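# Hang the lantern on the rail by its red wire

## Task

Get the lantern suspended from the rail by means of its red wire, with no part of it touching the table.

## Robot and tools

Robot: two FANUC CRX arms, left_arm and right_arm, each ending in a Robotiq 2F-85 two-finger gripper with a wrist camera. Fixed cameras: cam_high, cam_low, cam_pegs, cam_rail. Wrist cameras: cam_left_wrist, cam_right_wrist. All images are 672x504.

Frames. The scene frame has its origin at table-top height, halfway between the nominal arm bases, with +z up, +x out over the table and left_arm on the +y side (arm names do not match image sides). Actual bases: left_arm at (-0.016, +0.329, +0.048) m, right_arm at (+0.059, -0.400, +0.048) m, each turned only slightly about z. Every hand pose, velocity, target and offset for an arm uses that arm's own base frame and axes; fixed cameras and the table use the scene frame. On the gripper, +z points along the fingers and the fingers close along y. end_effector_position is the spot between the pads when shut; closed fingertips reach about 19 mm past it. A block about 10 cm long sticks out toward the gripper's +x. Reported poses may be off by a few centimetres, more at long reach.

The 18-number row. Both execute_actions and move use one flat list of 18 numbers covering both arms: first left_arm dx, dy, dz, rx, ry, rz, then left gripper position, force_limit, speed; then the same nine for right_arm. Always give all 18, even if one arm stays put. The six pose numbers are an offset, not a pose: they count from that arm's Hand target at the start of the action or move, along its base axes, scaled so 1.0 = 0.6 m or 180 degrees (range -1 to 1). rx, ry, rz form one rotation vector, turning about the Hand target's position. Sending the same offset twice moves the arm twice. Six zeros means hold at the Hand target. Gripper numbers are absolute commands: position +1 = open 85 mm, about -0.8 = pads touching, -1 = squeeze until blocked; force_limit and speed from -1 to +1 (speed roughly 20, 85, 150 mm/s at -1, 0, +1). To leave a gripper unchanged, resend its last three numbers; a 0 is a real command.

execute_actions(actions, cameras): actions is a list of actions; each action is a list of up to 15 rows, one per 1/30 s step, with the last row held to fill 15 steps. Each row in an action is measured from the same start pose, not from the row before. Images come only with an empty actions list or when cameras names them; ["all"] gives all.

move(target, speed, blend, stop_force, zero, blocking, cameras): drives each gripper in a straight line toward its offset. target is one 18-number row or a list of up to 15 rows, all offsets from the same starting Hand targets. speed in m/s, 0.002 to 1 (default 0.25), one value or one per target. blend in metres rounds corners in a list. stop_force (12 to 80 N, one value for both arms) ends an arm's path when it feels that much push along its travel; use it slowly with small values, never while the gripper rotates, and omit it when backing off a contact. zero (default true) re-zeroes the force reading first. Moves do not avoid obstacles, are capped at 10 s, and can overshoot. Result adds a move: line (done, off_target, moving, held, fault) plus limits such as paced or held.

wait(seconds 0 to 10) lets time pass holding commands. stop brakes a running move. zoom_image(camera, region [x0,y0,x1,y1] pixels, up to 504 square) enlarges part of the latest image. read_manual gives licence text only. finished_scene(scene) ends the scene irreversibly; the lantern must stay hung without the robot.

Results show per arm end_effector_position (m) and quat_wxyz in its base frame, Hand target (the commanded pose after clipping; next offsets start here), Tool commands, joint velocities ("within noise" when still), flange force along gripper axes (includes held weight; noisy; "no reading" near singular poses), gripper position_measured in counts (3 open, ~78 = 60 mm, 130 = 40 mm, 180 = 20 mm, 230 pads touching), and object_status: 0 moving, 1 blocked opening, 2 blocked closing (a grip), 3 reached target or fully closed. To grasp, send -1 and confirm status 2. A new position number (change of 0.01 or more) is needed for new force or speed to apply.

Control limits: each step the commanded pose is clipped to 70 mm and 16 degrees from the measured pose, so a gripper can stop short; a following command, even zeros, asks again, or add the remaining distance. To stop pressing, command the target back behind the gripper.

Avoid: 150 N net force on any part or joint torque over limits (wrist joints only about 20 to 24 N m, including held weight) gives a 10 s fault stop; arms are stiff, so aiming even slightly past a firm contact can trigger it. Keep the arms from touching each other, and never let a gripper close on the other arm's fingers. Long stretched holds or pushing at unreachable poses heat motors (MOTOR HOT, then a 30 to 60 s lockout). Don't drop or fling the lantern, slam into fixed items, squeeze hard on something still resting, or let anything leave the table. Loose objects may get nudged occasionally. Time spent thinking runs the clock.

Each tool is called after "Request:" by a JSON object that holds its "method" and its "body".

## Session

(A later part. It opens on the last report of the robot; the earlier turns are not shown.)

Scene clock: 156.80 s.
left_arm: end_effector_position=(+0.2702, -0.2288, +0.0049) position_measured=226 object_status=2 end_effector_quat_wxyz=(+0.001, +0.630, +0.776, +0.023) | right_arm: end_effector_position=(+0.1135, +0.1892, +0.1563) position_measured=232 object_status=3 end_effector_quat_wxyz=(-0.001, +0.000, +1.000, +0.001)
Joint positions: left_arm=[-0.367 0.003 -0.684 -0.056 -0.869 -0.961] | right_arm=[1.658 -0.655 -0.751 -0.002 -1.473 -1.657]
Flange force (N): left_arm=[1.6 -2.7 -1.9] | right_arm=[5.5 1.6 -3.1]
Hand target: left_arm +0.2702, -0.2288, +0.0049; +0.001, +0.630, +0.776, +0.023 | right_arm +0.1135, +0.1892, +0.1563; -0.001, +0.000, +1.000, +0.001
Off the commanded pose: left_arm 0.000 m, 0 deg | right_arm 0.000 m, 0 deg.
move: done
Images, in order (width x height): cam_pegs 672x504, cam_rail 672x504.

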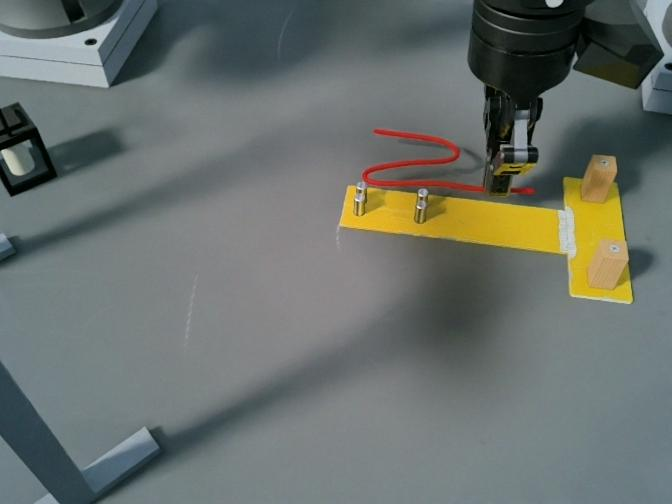

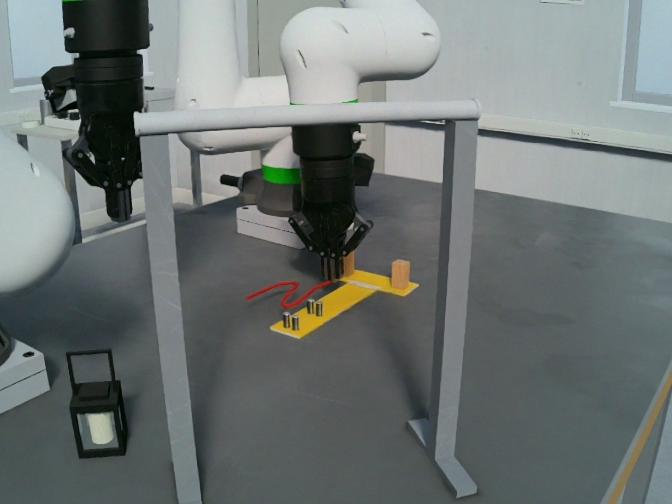

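Request:
{"method": "move", "body": {"target": [[0,0,0.2,0,0,0,-1,0.2,-1,0,0,0.6,0,0,0,1,0.2,0],[0.025,-0.3,0.345,-0.49,-0.1,0,-1,0.2,-1,0,0,0.6,0,0,0,1,0.2,0],[0.025,-0.45,0.345,-0.49,-0.1,0,-1,0.2,-1,0,0,0.6,0,0,0,1,0.2,0]], "speed": 0.3, "cameras": ["all"]}}

Scene clock: 163.63 s.
left_arm: end_effector_position=(+0.2852, -0.4987, +0.2119) position_measured=226 object_status=2 end_effector_quat_wxyz=(+0.547, +0.441, +0.564, -0.433) | right_arm: end_effector_position=(+0.1135, +0.1892, +0.5163) position_measured=3 object_status=3 end_effector_quat_wxyz=(-0.001, +0.000, +1.000, +0.001)
Joint positions: left_arm=[-1.209 0.103 -0.986 3 -1.067 -3.071] | right_arm=[1.658 -0.4 0.268 -0.002 -2.237 -1.659]
Flange force (N): left_arm=[-2.5 -2.0 -2.5] | right_arm=[4.6 1.9 -5.5]
Hand target: left_arm +0.2852, -0.4988, +0.2119; +0.547, +0.441, +0.564, -0.433 | right_arm +0.1135, +0.1892, +0.5163; -0.001, +0.000, +1.000, +0.001
Off the commanded pose: left_arm 0.000 m, 0 deg | right_arm 0.000 m, 0 deg.
move: done
camera_calibration:
cam_left_wrist: T_world_to_cam=[[0.968627, 0.248492, -0.00359143, -0.150971], [-0.0721547, 0.295031, 0.952759, -0.016072], [0.237812, -0.92261, 0.303705, -0.461588], [0, 0, 0, 1]] pos_world=[0.254847, -0.383609, 0.154957]
cam_right_wrist: T_world_to_cam=[[-0.0000955698, 0.999296, 0.0375287, -0.19994], [0.946245, -0.0120483, 0.323226, -0.25559], [0.323451, 0.0355423, -0.945577, 0.574103], [0, 0, 0, 1]] pos_world=[0.0561377, 0.176314, 0.632976]

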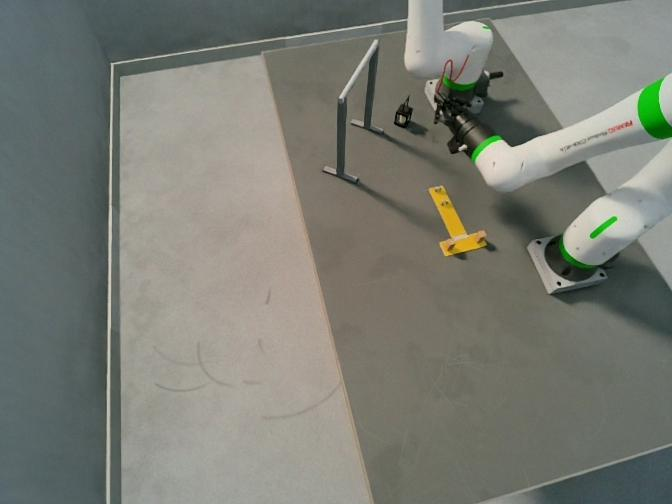

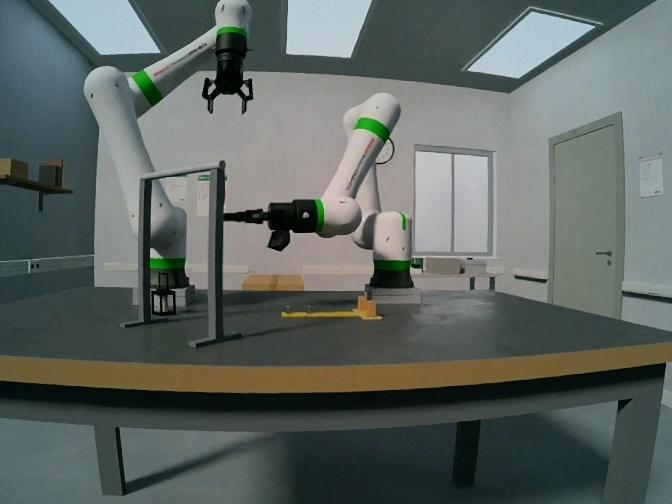

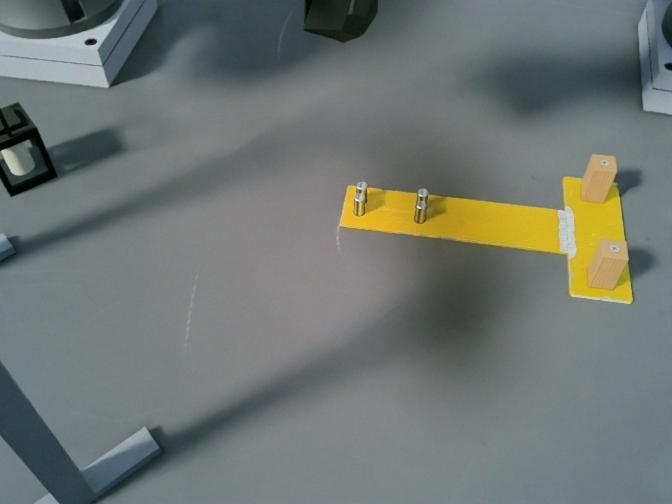

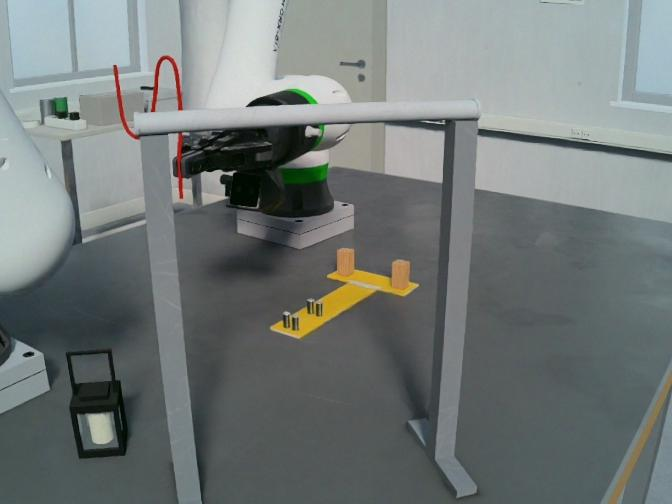

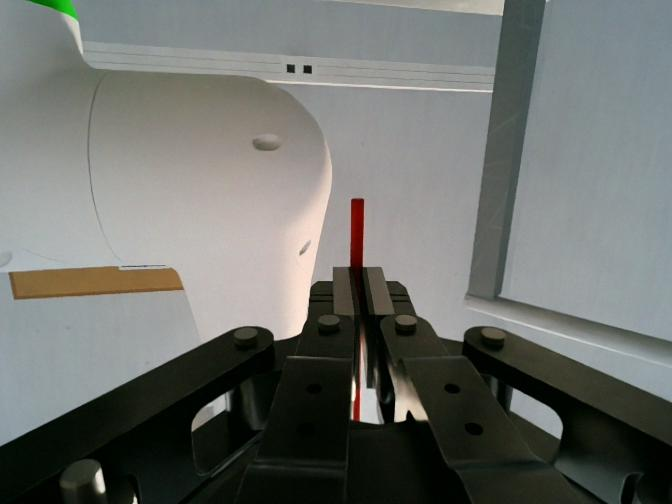

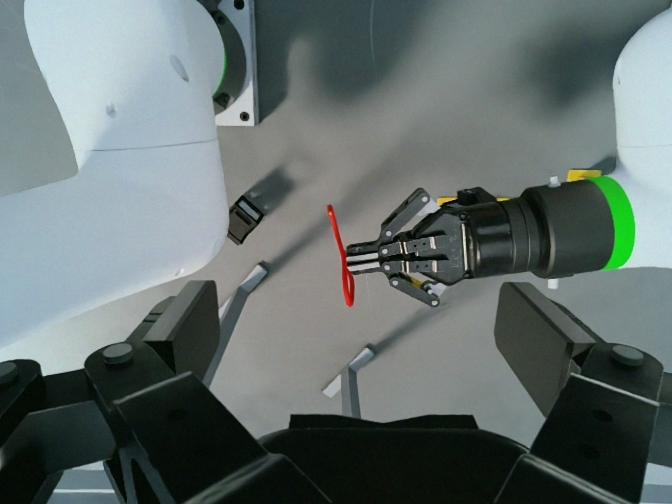

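Request:
{"method": "move", "body": {"target": [[0,0,0,0,0,0,-1,0.2,-1,0.129,0.0143,-0.1,0,0,0.044,1,0.2,0],[0,0,0,0,0,0,-1,0.2,-1,0.129,0.0143,-0.25,0,0,0.044,1,0.2,0]], "speed": 0.2, "cameras": ["cam_right_wrist","cam_rail","cam_low"]}}

Scene clock: 166.43 s.
left_arm: end_effector_position=(+0.2852, -0.4988, +0.2119) position_measured=226 object_status=2 end_effector_quat_wxyz=(+0.547, +0.441, +0.564, -0.433) | right_arm: end_effector_position=(+0.1909, +0.1978, +0.3663) position_measured=3 object_status=3 end_effector_quat_wxyz=(-0.001, -0.069, +0.998, +0.001)
Joint positions: left_arm=[-1.209 0.103 -0.986 3 -1.067 -3.071] | right_arm=[1.293 -0.428 -0.143 -0.002 -1.856 -1.155]
Flange force (N): left_arm=[-2.6 -1.3 -1.9] | right_arm=[1.1 4.6 -4.6]
Hand target: left_arm +0.2852, -0.4988, +0.2119; +0.547, +0.441, +0.564, -0.433 | right_arm +0.1909, +0.1978, +0.3663; -0.001, -0.069, +0.998, +0.001
Off the commanded pose: left_arm 0.000 m, 0 deg | right_arm 0.000 m, 0 deg.
move: done
camera_calibration:
cam_right_wrist: T_world_to_cam=[[-0.137824, 0.989744, 0.0375702, -0.174796], [0.938869, 0.118469, 0.323248, -0.304605], [0.315482, 0.0798248, -0.945568, 0.399702], [0, 0, 0, 1]] pos_world=[0.135795, 0.177184, 0.482976]
Images, in order (width x height): cam_low 672x504, cam_rail 672x504, cam_right_wrist 672x504.

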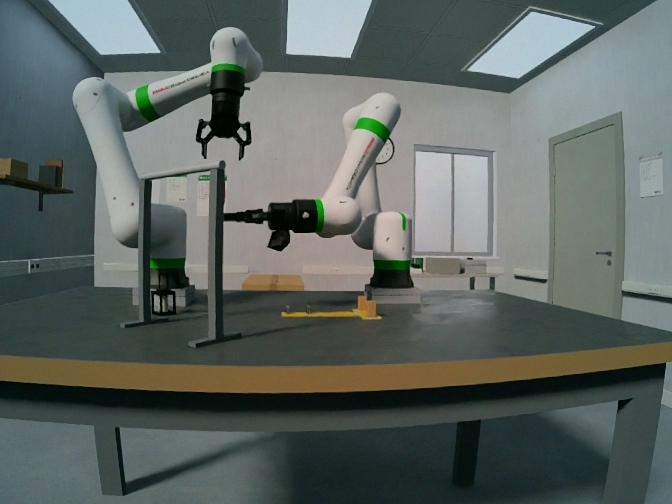

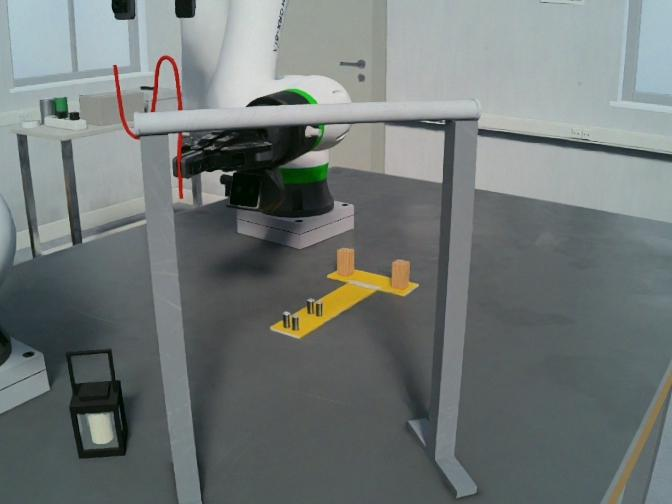

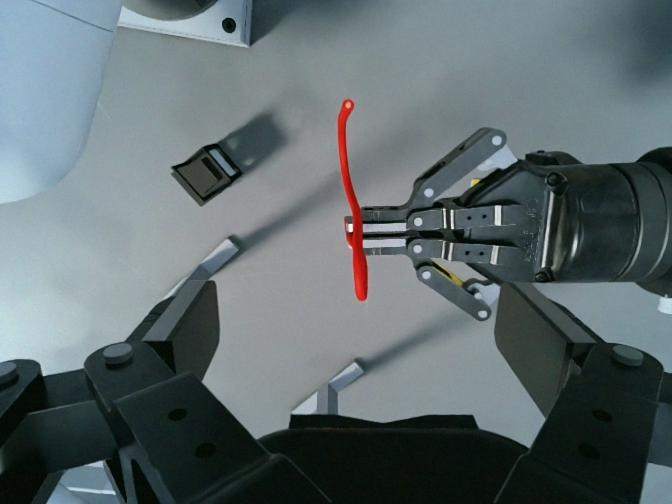

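Request:
{"method": "move", "body": {"target": [[0,0,0,0,0,0,-1,0.2,-1,0.015,0.008,-0.07,0,0,0,1,0.2,0],[0,0,0,0,0,0,-1,0.2,-1,0.015,0.008,-0.07,0,0,0,-1,0.2,-1]], "speed": 0.08, "cameras": ["cam_right_wrist","cam_rail"]}}

Scene clock: 172.17 s.
left_arm: end_effector_position=(+0.2852, -0.4988, +0.2119) position_measured=226 object_status=2 end_effector_quat_wxyz=(+0.547, +0.441, +0.564, -0.433) | right_arm: end_effector_position=(+0.1999, +0.2026, +0.3243) position_measured=224 object_status=0 end_effector_quat_wxyz=(-0.001, -0.069, +0.998, +0.001)
Joint positions: left_arm=[-1.209 0.103 -0.986 3 -1.067 -3.071] | right_arm=[1.264 -0.426 -0.242 -0.002 -1.754 -1.125]
Flange force (N): left_arm=[-1.4 -1.4 -1.0] | right_arm=[1.6 5.5 -5.9]
Hand target: left_arm +0.2852, -0.4988, +0.2119; +0.547, +0.441, +0.564, -0.433 | right_arm +0.1999, +0.2026, +0.3243; -0.001, -0.069, +0.998, +0.001
Off the commanded pose: left_arm 0.000 m, 0 deg | right_arm 0.000 m, 0 deg.
move: done
camera_calibration:
cam_right_wrist: T_world_to_cam=[[-0.137824, 0.989744, 0.0375702, -0.176729], [0.938869, 0.118469, 0.323248, -0.300048], [0.315482, 0.0798248, -0.945568, 0.356766], [0, 0, 0, 1]] pos_world=[0.144795, 0.181984, 0.440976]
Images, in order (width x height): cam_rail 672x504, cam_right_wrist 672x504.

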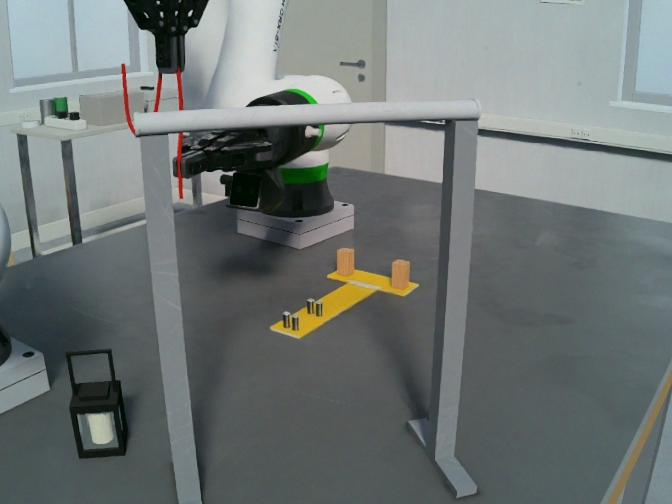

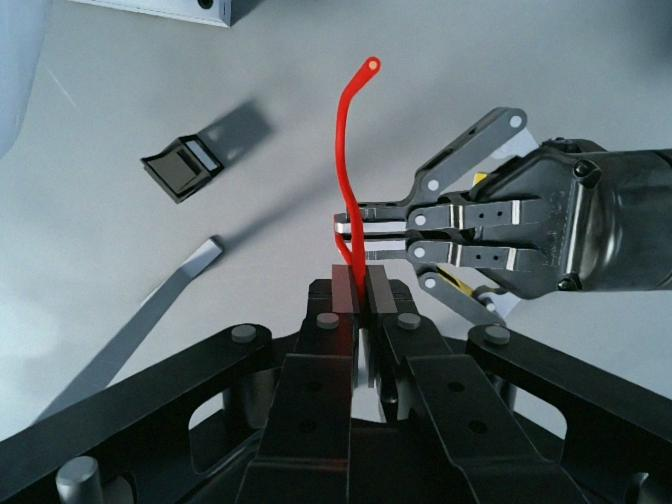

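Request:
{"method": "move", "body": {"target": [[0,0,0,0,0,0,-0.55,0.2,-1,0,0,0,0,0,0,-1,0.2,-1],[-0.04,0.22,0,0,0,0,-0.55,0.2,-1,0,0,0,0,0,0,-1,0.2,-1],[-0.06,0.5,0.1,0,0,0,-0.55,0.2,-1,0,0,0,0,0,0,-1,0.2,-1]], "speed": 0.15, "cameras": ["cam_high","cam_right_wrist","cam_rail","cam_low"]}}

Scene clock: 177.97 s.
left_arm: end_effector_position=(+0.2480, -0.1995, +0.2726) position_measured=199 object_status=3 end_effector_quat_wxyz=(+0.554, +0.402, +0.651, -0.328) | right_arm: end_effector_position=(+0.1999, +0.2026, +0.3243) position_measured=224 object_status=2 end_effector_quat_wxyz=(-0.001, -0.069, +0.998, +0.001)
Joint positions: left_arm=[-0.993 -1.577 -1.185 3.317 0.569 -3.324] | right_arm=[1.264 -0.426 -0.242 -0.002 -1.754 -1.125]
Flange force (N): left_arm=no reading | right_arm=[1.5 4.0 -3.7]
Hand target: left_arm +0.2492, -0.1988, +0.2719; +0.547, +0.441, +0.566, -0.431 | right_arm +0.1999, +0.2026, +0.3243; -0.001, -0.069, +0.998, +0.001
Off the commanded pose: left_arm 0.002 m, 16 deg; orientation clipped | right_arm 0.000 m, 0 deg.
joint sent to its limit (left arm) — joint 3 (elbow), lower limit, where the elbow is as bent as it goes; joint 4 (forearm roll), upper limit. The joint targets are off in orientation, not in position.
move: off_target (left_arm); limits=paced
camera_calibration:
cam_right_wrist: T_world_to_cam=[[-0.137824, 0.989744, 0.0375702, -0.176729], [0.938869, 0.118469, 0.323248, -0.300048], [0.315482, 0.0798248, -0.945568, 0.356766], [0, 0, 0, 1]] pos_world=[0.144795, 0.181984, 0.440976]
Images, in order (width x height): cam_high 672x504, cam_low 672x504, cam_rail 672x504, cam_right_wrist 672x504.

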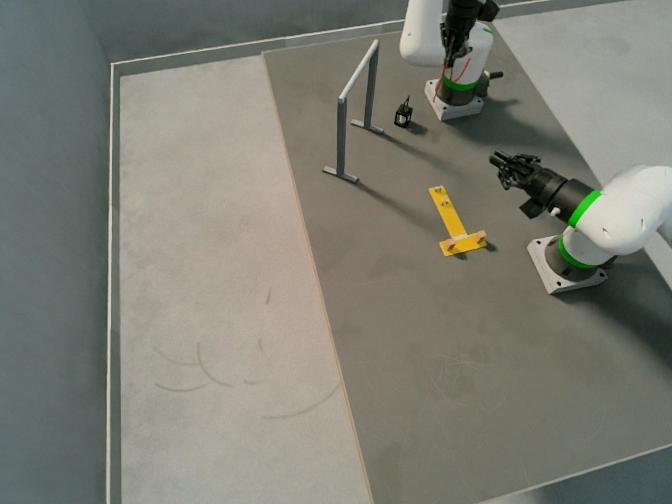

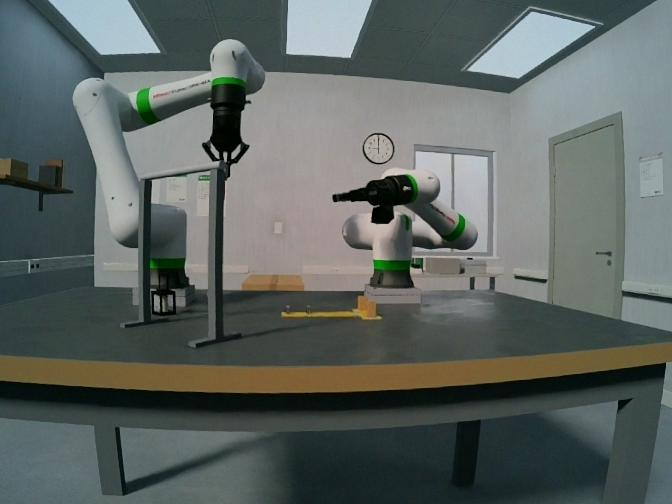

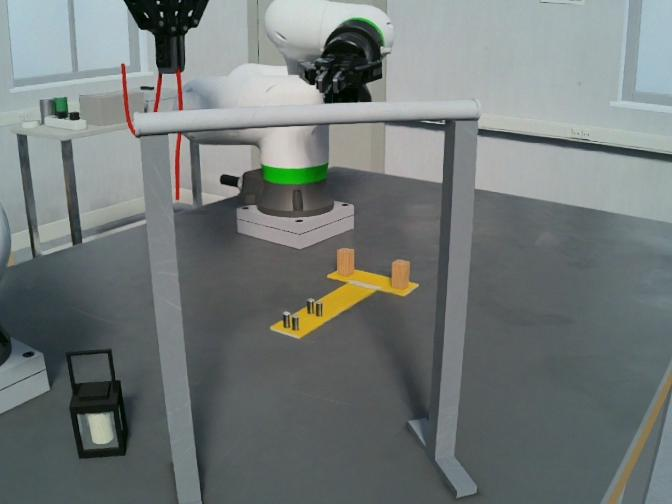

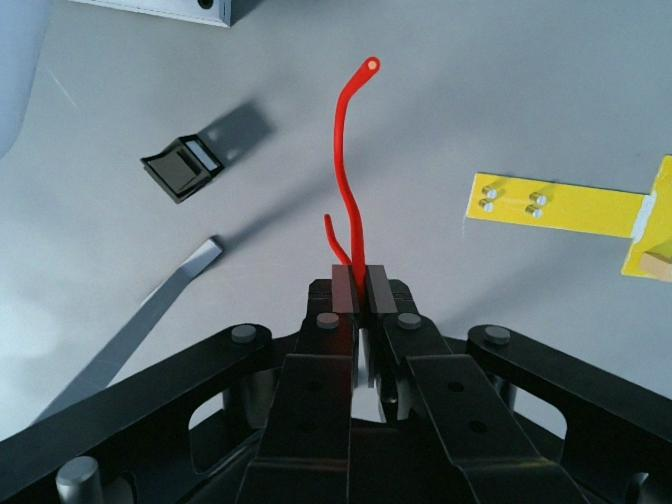

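Request:
{"method": "zoom_image", "body": {"camera": "cam_right_wrist", "region": [120, 80, 280, 220]}}

Scaled by 3.150 from the camera's 672x504 image, which has a finer 960x720 frame.

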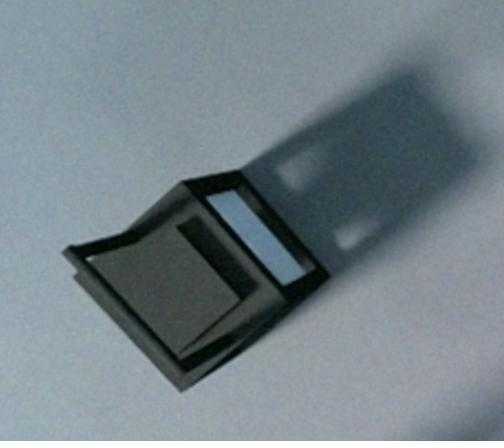

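Request:
{"method": "move", "body": {"target": [[0.0,-0.0,0,0,0,0,-0.55,0.2,-1,0,0,0.22,0,0,0,-1,0.2,-1],[0,0,0,0,0,0,-0.55,0.2,-1,0.24,-0.08,0.22,0,0,-0.27,-1,0.2,-1]], "speed": 0.2, "cameras": ["cam_right_wrist","cam_rail","cam_low","cam_high"]}}

Scene clock: 182.97 s.
left_arm: end_effector_position=(+0.2480, -0.1995, +0.2727) position_measured=199 object_status=3 end_effector_quat_wxyz=(+0.554, +0.402, +0.651, -0.328) | right_arm: end_effector_position=(+0.3440, +0.1546, +0.4564) position_measured=224 object_status=2 end_effector_quat_wxyz=(+0.000, +0.347, +0.938, +0.001)
Joint positions: left_arm=[-0.993 -1.577 -1.185 3.317 0.569 -3.324] | right_arm=[0.773 -0.095 0.326 -0.002 -1.991 -1.483]
Flange force (N): left_arm=no reading | right_arm=[0.1 6.9 -6.9]
Hand target: left_arm +0.2492, -0.1988, +0.2719; +0.547, +0.441, +0.566, -0.431 | right_arm +0.3439, +0.1546, +0.4563; -0.001, +0.347, +0.938, +0.001
Off the commanded pose: left_arm 0.002 m, 16 deg | right_arm 0.000 m, 0 deg.
joint sent to its limit (left arm) — joint 3 (elbow), lower limit, where the elbow is as bent as it goes; joint 4 (forearm roll), upper limit. The joint targets are off in orientation, not in position.
move: off_target (left_arm)
camera_calibration:
cam_right_wrist: T_world_to_cam=[[0.651278, 0.757909, 0.0375727, -0.349828], [0.70965, -0.62585, 0.323586, -0.278536], [0.268764, -0.184081, -0.945452, 0.496802], [0, 0, 0, 1]] pos_world=[0.291976, 0.182268, 0.572977]
Images, in order (width x height): cam_high 672x504, cam_low 672x504, cam_rail 672x504, cam_right_wrist 672x504.

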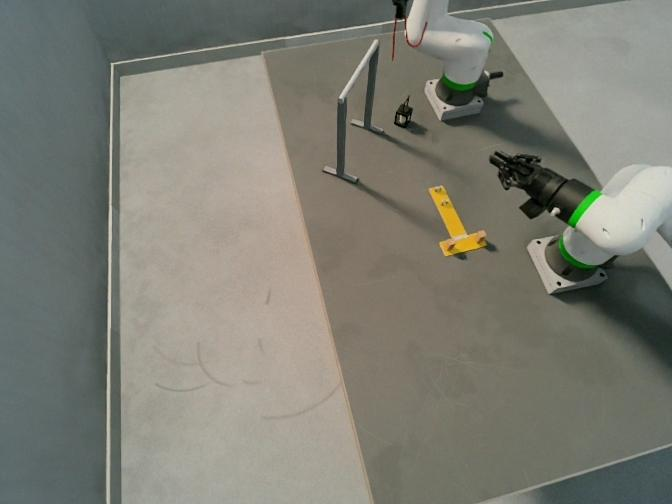

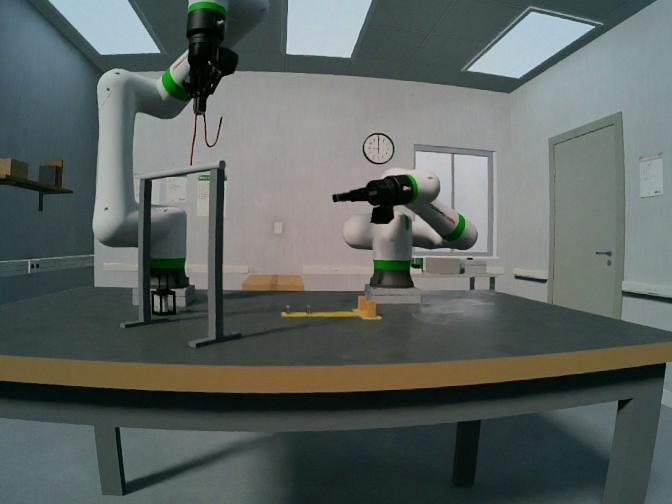

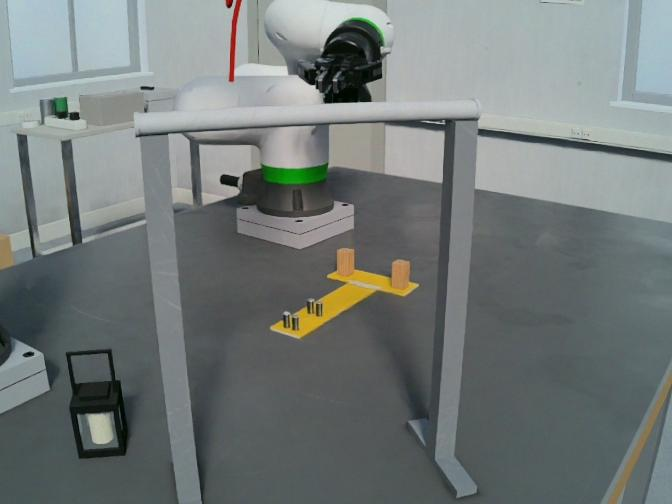

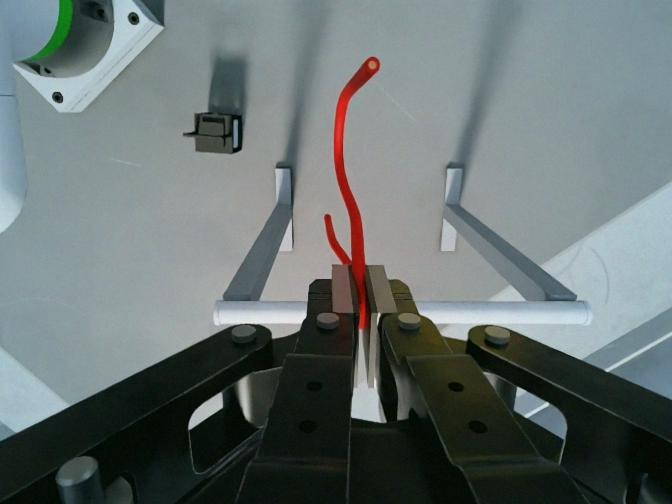

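Request:
{"method": "move", "body": {"target": [0,0,0,0,0,0,-0.55,0.2,-1,0.125,-0.107,0.02,0,0,0,-1,0.2,-1], "speed": 0.2, "cameras": ["cam_right_wrist","cam_rail","cam_low"]}}

Scene clock: 184.87 s.
left_arm: end_effector_position=(+0.2480, -0.1995, +0.2727) position_measured=199 object_status=3 end_effector_quat_wxyz=(+0.554, +0.402, +0.651, -0.328) | right_arm: end_effector_position=(+0.4189, +0.0904, +0.4683) position_measured=224 object_status=2 end_effector_quat_wxyz=(-0.001, +0.347, +0.938, +0.001)
Joint positions: left_arm=[-0.993 -1.577 -1.185 3.317 0.569 -3.324] | right_arm=[0.519 0.051 0.499 -0.002 -2.019 -1.23]
Flange force (N): left_arm=no reading | right_arm=[-1.4 7.7 -7.2]
Hand target: left_arm +0.2492, -0.1988, +0.2719; +0.547, +0.441, +0.566, -0.431 | right_arm +0.4189, +0.0904, +0.4683; -0.001, +0.347, +0.938, +0.001
Off the commanded pose: left_arm 0.002 m, 16 deg | right_arm 0.000 m, 0 deg.
joint sent to its limit (left arm) — joint 3 (elbow), lower limit, where the elbow is as bent as it goes; joint 4 (forearm roll), upper limit. The joint targets are off in orientation, not in position.
move: off_target (left_arm)
camera_calibration:
cam_right_wrist: T_world_to_cam=[[0.651234, 0.757946, 0.0375716, -0.350455], [0.709766, -0.625864, 0.323304, -0.375699], [0.268562, -0.18388, -0.945549, 0.476278], [0, 0, 0, 1]] pos_world=[0.366977, 0.118068, 0.584976]
Images, in order (width x height): cam_low 672x504, cam_rail 672x504, cam_right_wrist 672x504.

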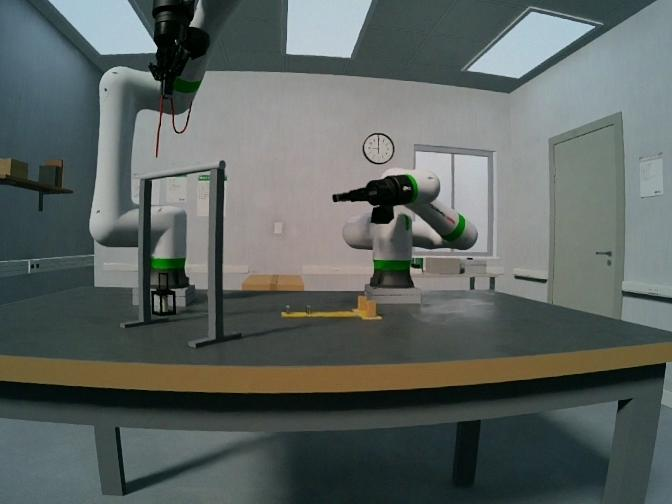

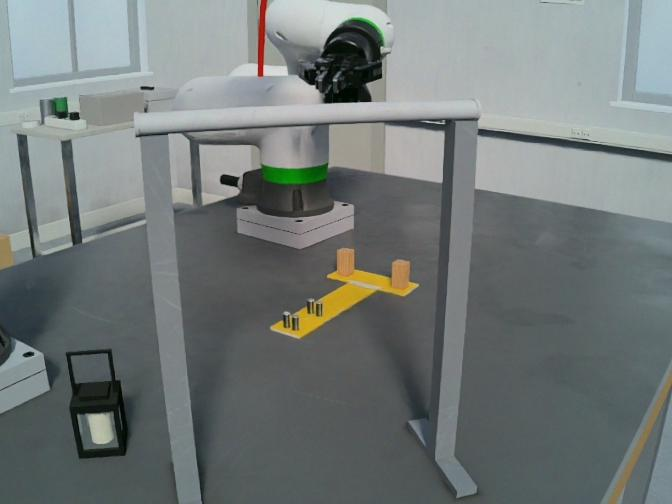

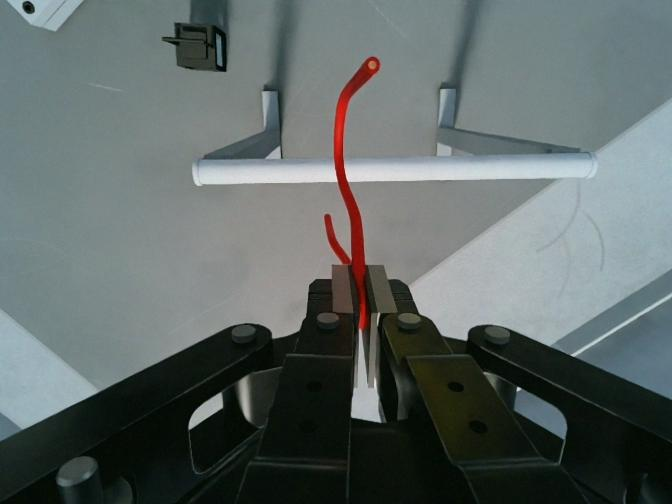

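Request:
{"method": "move", "body": {"target": [[0,0,0,0,0,0,-0.55,0.2,-1,-0.014,0.012,0,0,0,0,-1,0.2,-1],[0,0,0,0,0,0,-0.55,0.2,-1,-0.014,0.012,-0.09,0,0,0,-1,0.2,-1]], "speed": 0.06, "cameras": ["cam_right_wrist","cam_rail","cam_low"]}}

Request:
{"method": "zoom_image", "body": {"camera": "cam_low", "region": [120, 80, 250, 230]}}

Scene clock: 187.63 s.
left_arm: end_effector_position=(+0.2480, -0.1995, +0.2727) position_measured=199 object_status=3 end_effector_quat_wxyz=(+0.554, +0.402, +0.651, -0.328) | right_arm: end_effector_position=(+0.4105, +0.0976, +0.4143) position_measured=224 object_status=2 end_effector_quat_wxyz=(-0.001, +0.347, +0.938, +0.001)
Joint positions: left_arm=[-0.993 -1.577 -1.185 3.317 0.569 -3.324] | right_arm=[0.545 -0.019 0.293 -0.002 -1.882 -1.255]
Flange force (N): left_arm=no reading | right_arm=[-2.4 7.7 -6.9]
Hand target: left_arm +0.2492, -0.1988, +0.2719; +0.547, +0.441, +0.566, -0.431 | right_arm +0.4105, +0.0976, +0.4143; -0.001, +0.347, +0.938, +0.001
Off the commanded pose: left_arm 0.002 m, 16 deg | right_arm 0.000 m, 0 deg.
joint sent to its limit (left arm) — joint 3 (elbow), lower limit, where the elbow is as bent as it goes; joint 4 (forearm roll), upper limit. The joint targets are off in orientation, not in position.
move: off_target (left_arm)
camera_calibration:
cam_right_wrist: T_world_to_cam=[[0.651216, 0.757958, 0.0376543, -0.348452], [0.709815, -0.625905, 0.323119, -0.347686], [0.268479, -0.183693, -0.945609, 0.428836], [0, 0, 0, 1]] pos_world=[0.358577, 0.125267, 0.530975]
Images, in order (width x height): cam_low 672x504, cam_rail 672x504, cam_right_wrist 672x504.

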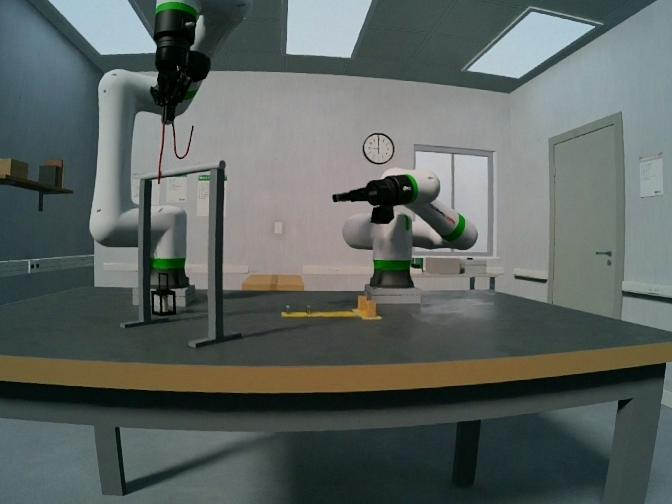

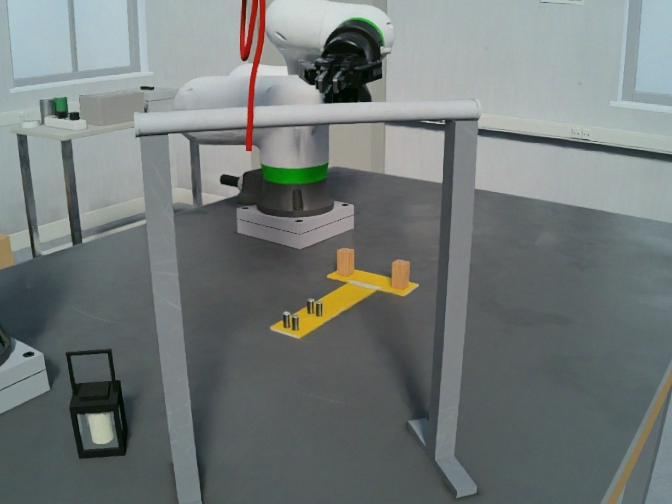

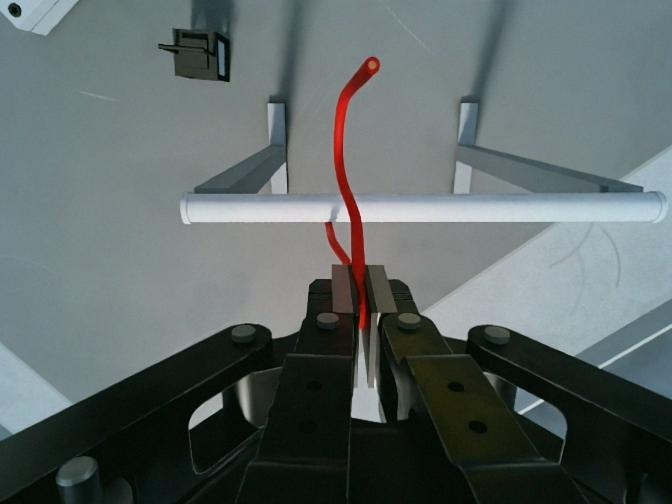

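Scaled by 3.360 from the camera's 672x504 image, which has a finer 960x720 frame.

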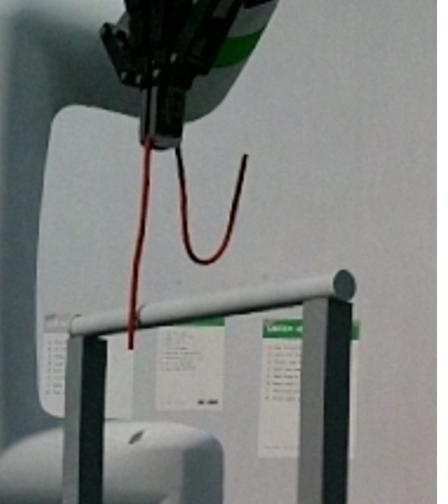

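Request:
{"method": "move", "body": {"target": [0,0,0,0,0,0,-0.55,0.2,-1,0,0,-0.075,0,0,0,-1,0.2,-1], "speed": 0.05, "cameras": ["cam_right_wrist","cam_rail","cam_low"]}}

Request:
{"method": "zoom_image", "body": {"camera": "cam_low", "region": [120, 80, 250, 230]}}

Request:
{"method": "zoom_image", "body": {"camera": "cam_rail", "region": [180, 0, 350, 220]}}

Scene clock: 189.10 s.
left_arm: end_effector_position=(+0.2480, -0.1995, +0.2727) position_measured=199 object_status=3 end_effector_quat_wxyz=(+0.554, +0.402, +0.651, -0.328) | right_arm: end_effector_position=(+0.4105, +0.0976, +0.3693) position_measured=224 object_status=2 end_effector_quat_wxyz=(-0.001, +0.347, +0.938, +0.001)
Joint positions: left_arm=[-0.993 -1.577 -1.185 3.317 0.569 -3.324] | right_arm=[0.545 -0.048 0.157 -0.002 -1.775 -1.255]
Flange force (N): left_arm=no reading | right_arm=[-1.7 6.5 -4.6]
Hand target: left_arm +0.2492, -0.1988, +0.2719; +0.547, +0.441, +0.566, -0.431 | right_arm +0.4105, +0.0976, +0.3693; -0.001, +0.347, +0.938, +0.001
Off the commanded pose: left_arm 0.002 m, 16 deg | right_arm 0.000 m, 0 deg.
joint sent to its limit (left arm) — joint 3 (elbow), lower limit, where the elbow is as bent as it goes; joint 4 (forearm roll), upper limit. The joint targets are off in orientation, not in position.
move: off_target (left_arm)
camera_calibration:
cam_right_wrist: T_world_to_cam=[[0.651307, 0.757885, 0.037535, -0.346723], [0.709734, -0.625936, 0.323236, -0.333169], [0.26847, -0.183886, -0.945574, 0.386294], [0, 0, 0, 1]] pos_world=[0.358577, 0.125268, 0.485976]
Images, in order (width x height): cam_low 672x504, cam_rail 672x504, cam_right_wrist 672x504.

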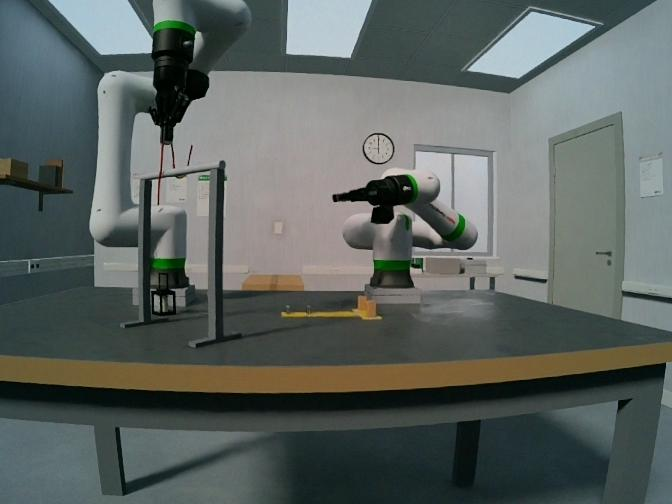

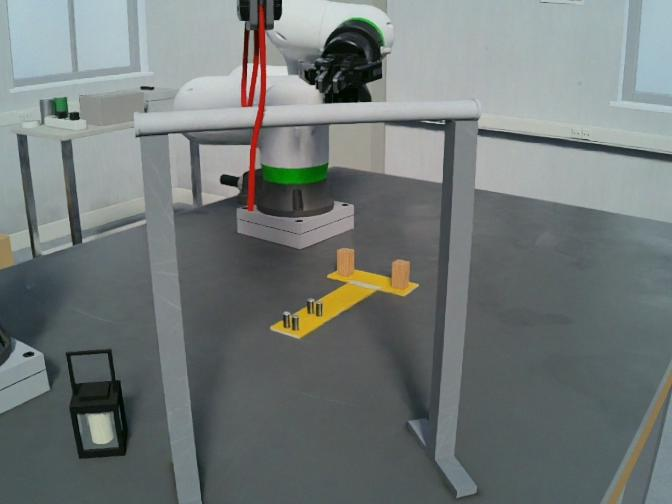

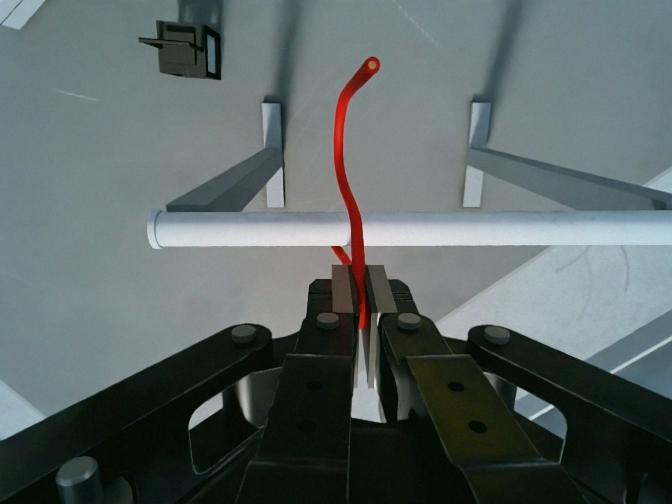

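Scaled by 3.360 from the camera's 672x504 image, which has a finer 960x720 frame.

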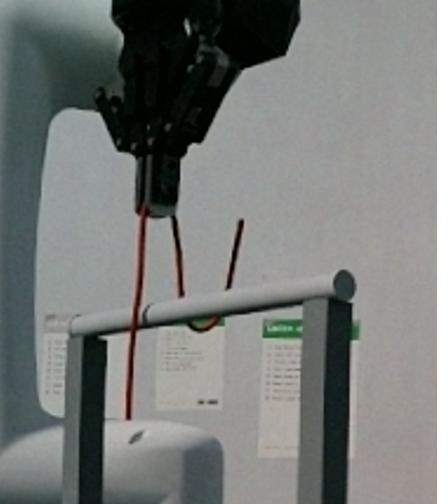

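Scaled by 2.291 from the camera's 672x504 image, which has a finer 960x720 frame.

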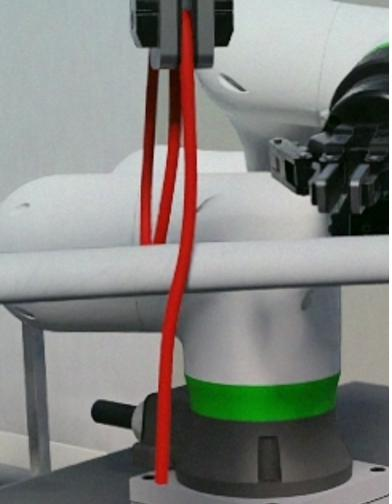

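Request:
{"method": "move", "body": {"target": [0,0,0,0,0,0,-0.55,0.2,-1,0,0,-0.06,0,0,0,-1,0.2,-1], "speed": 0.015, "stop_force": 12, "cameras": ["cam_right_wrist","cam_rail","cam_low"]}}

Request:
{"method": "zoom_image", "body": {"camera": "cam_low", "region": [120, 80, 250, 230]}}

Request:
{"method": "zoom_image", "body": {"camera": "cam_rail", "region": [180, 0, 350, 220]}}

Scene clock: 192.43 s.
left_arm: end_effector_position=(+0.2480, -0.1995, +0.2727) position_measured=199 object_status=3 end_effector_quat_wxyz=(+0.554, +0.402, +0.651, -0.328) | right_arm: end_effector_position=(+0.4105, +0.0976, +0.3333) position_measured=224 object_status=2 end_effector_quat_wxyz=(-0.001, +0.347, +0.938, +0.001)
Joint positions: left_arm=[-0.993 -1.577 -1.185 3.317 0.569 -3.324] | right_arm=[0.545 -0.062 0.058 -0.002 -1.691 -1.255]
Flange force (N): left_arm=no reading | right_arm=[-1.3 6.5 -4.3]
Hand target: left_arm +0.2492, -0.1988, +0.2719; +0.547, +0.441, +0.566, -0.431 | right_arm +0.4105, +0.0976, +0.3333; -0.001, +0.347, +0.938, +0.001
Off the commanded pose: left_arm 0.002 m, 16 deg | right_arm 0.000 m, 0 deg.
joint sent to its limit (left arm) — joint 3 (elbow), lower limit, where the elbow is as bent as it goes; joint 4 (forearm roll), upper limit. The joint targets are off in orientation, not in position.
move: off_target (left_arm)
camera_calibration:
cam_right_wrist: T_world_to_cam=[[0.651253, 0.757933, 0.03751, -0.345347], [0.709785, -0.625878, 0.323237, -0.321559], [0.268469, -0.183885, -0.945574, 0.352254], [0, 0, 0, 1]] pos_world=[0.358577, 0.125268, 0.449976]
Images, in order (width x height): cam_low 672x504, cam_rail 672x504, cam_right_wrist 672x504.

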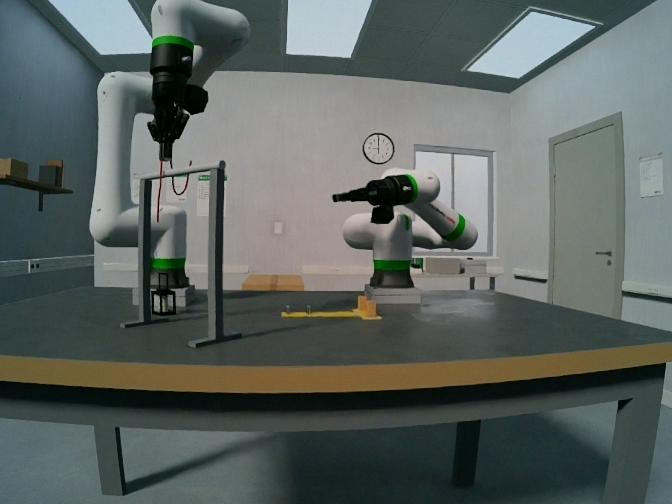

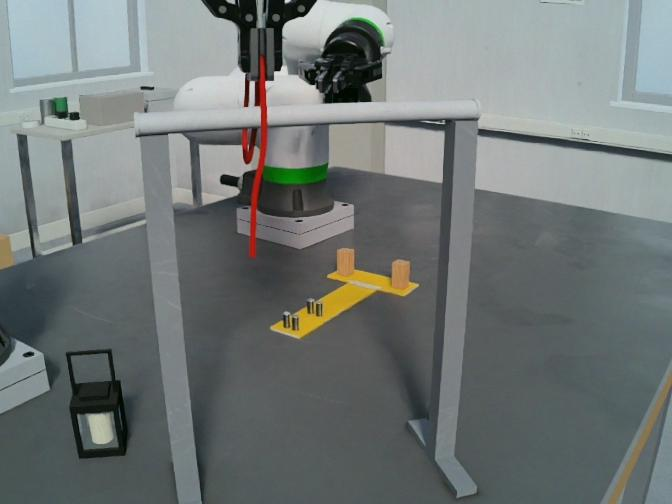

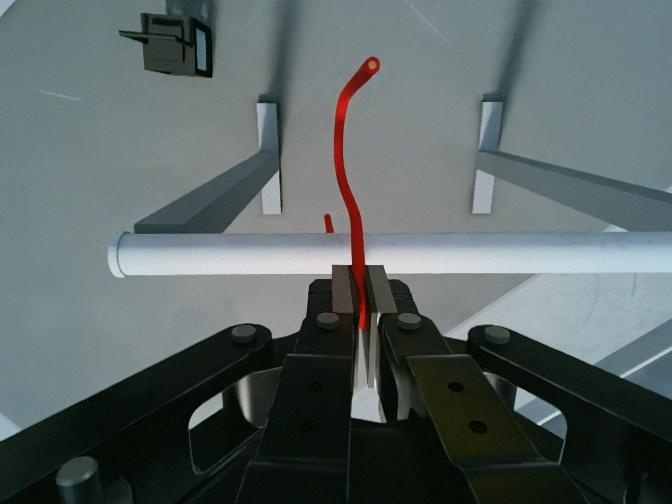

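Scaled by 3.360 from the camera's 672x504 image, which has a finer 960x720 frame.

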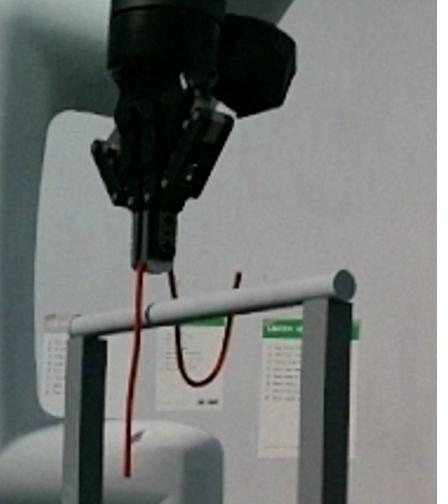

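Scaled by 2.291 from the camera's 672x504 image, which has a finer 960x720 frame.

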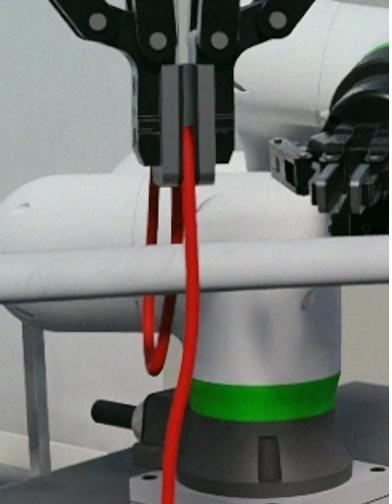

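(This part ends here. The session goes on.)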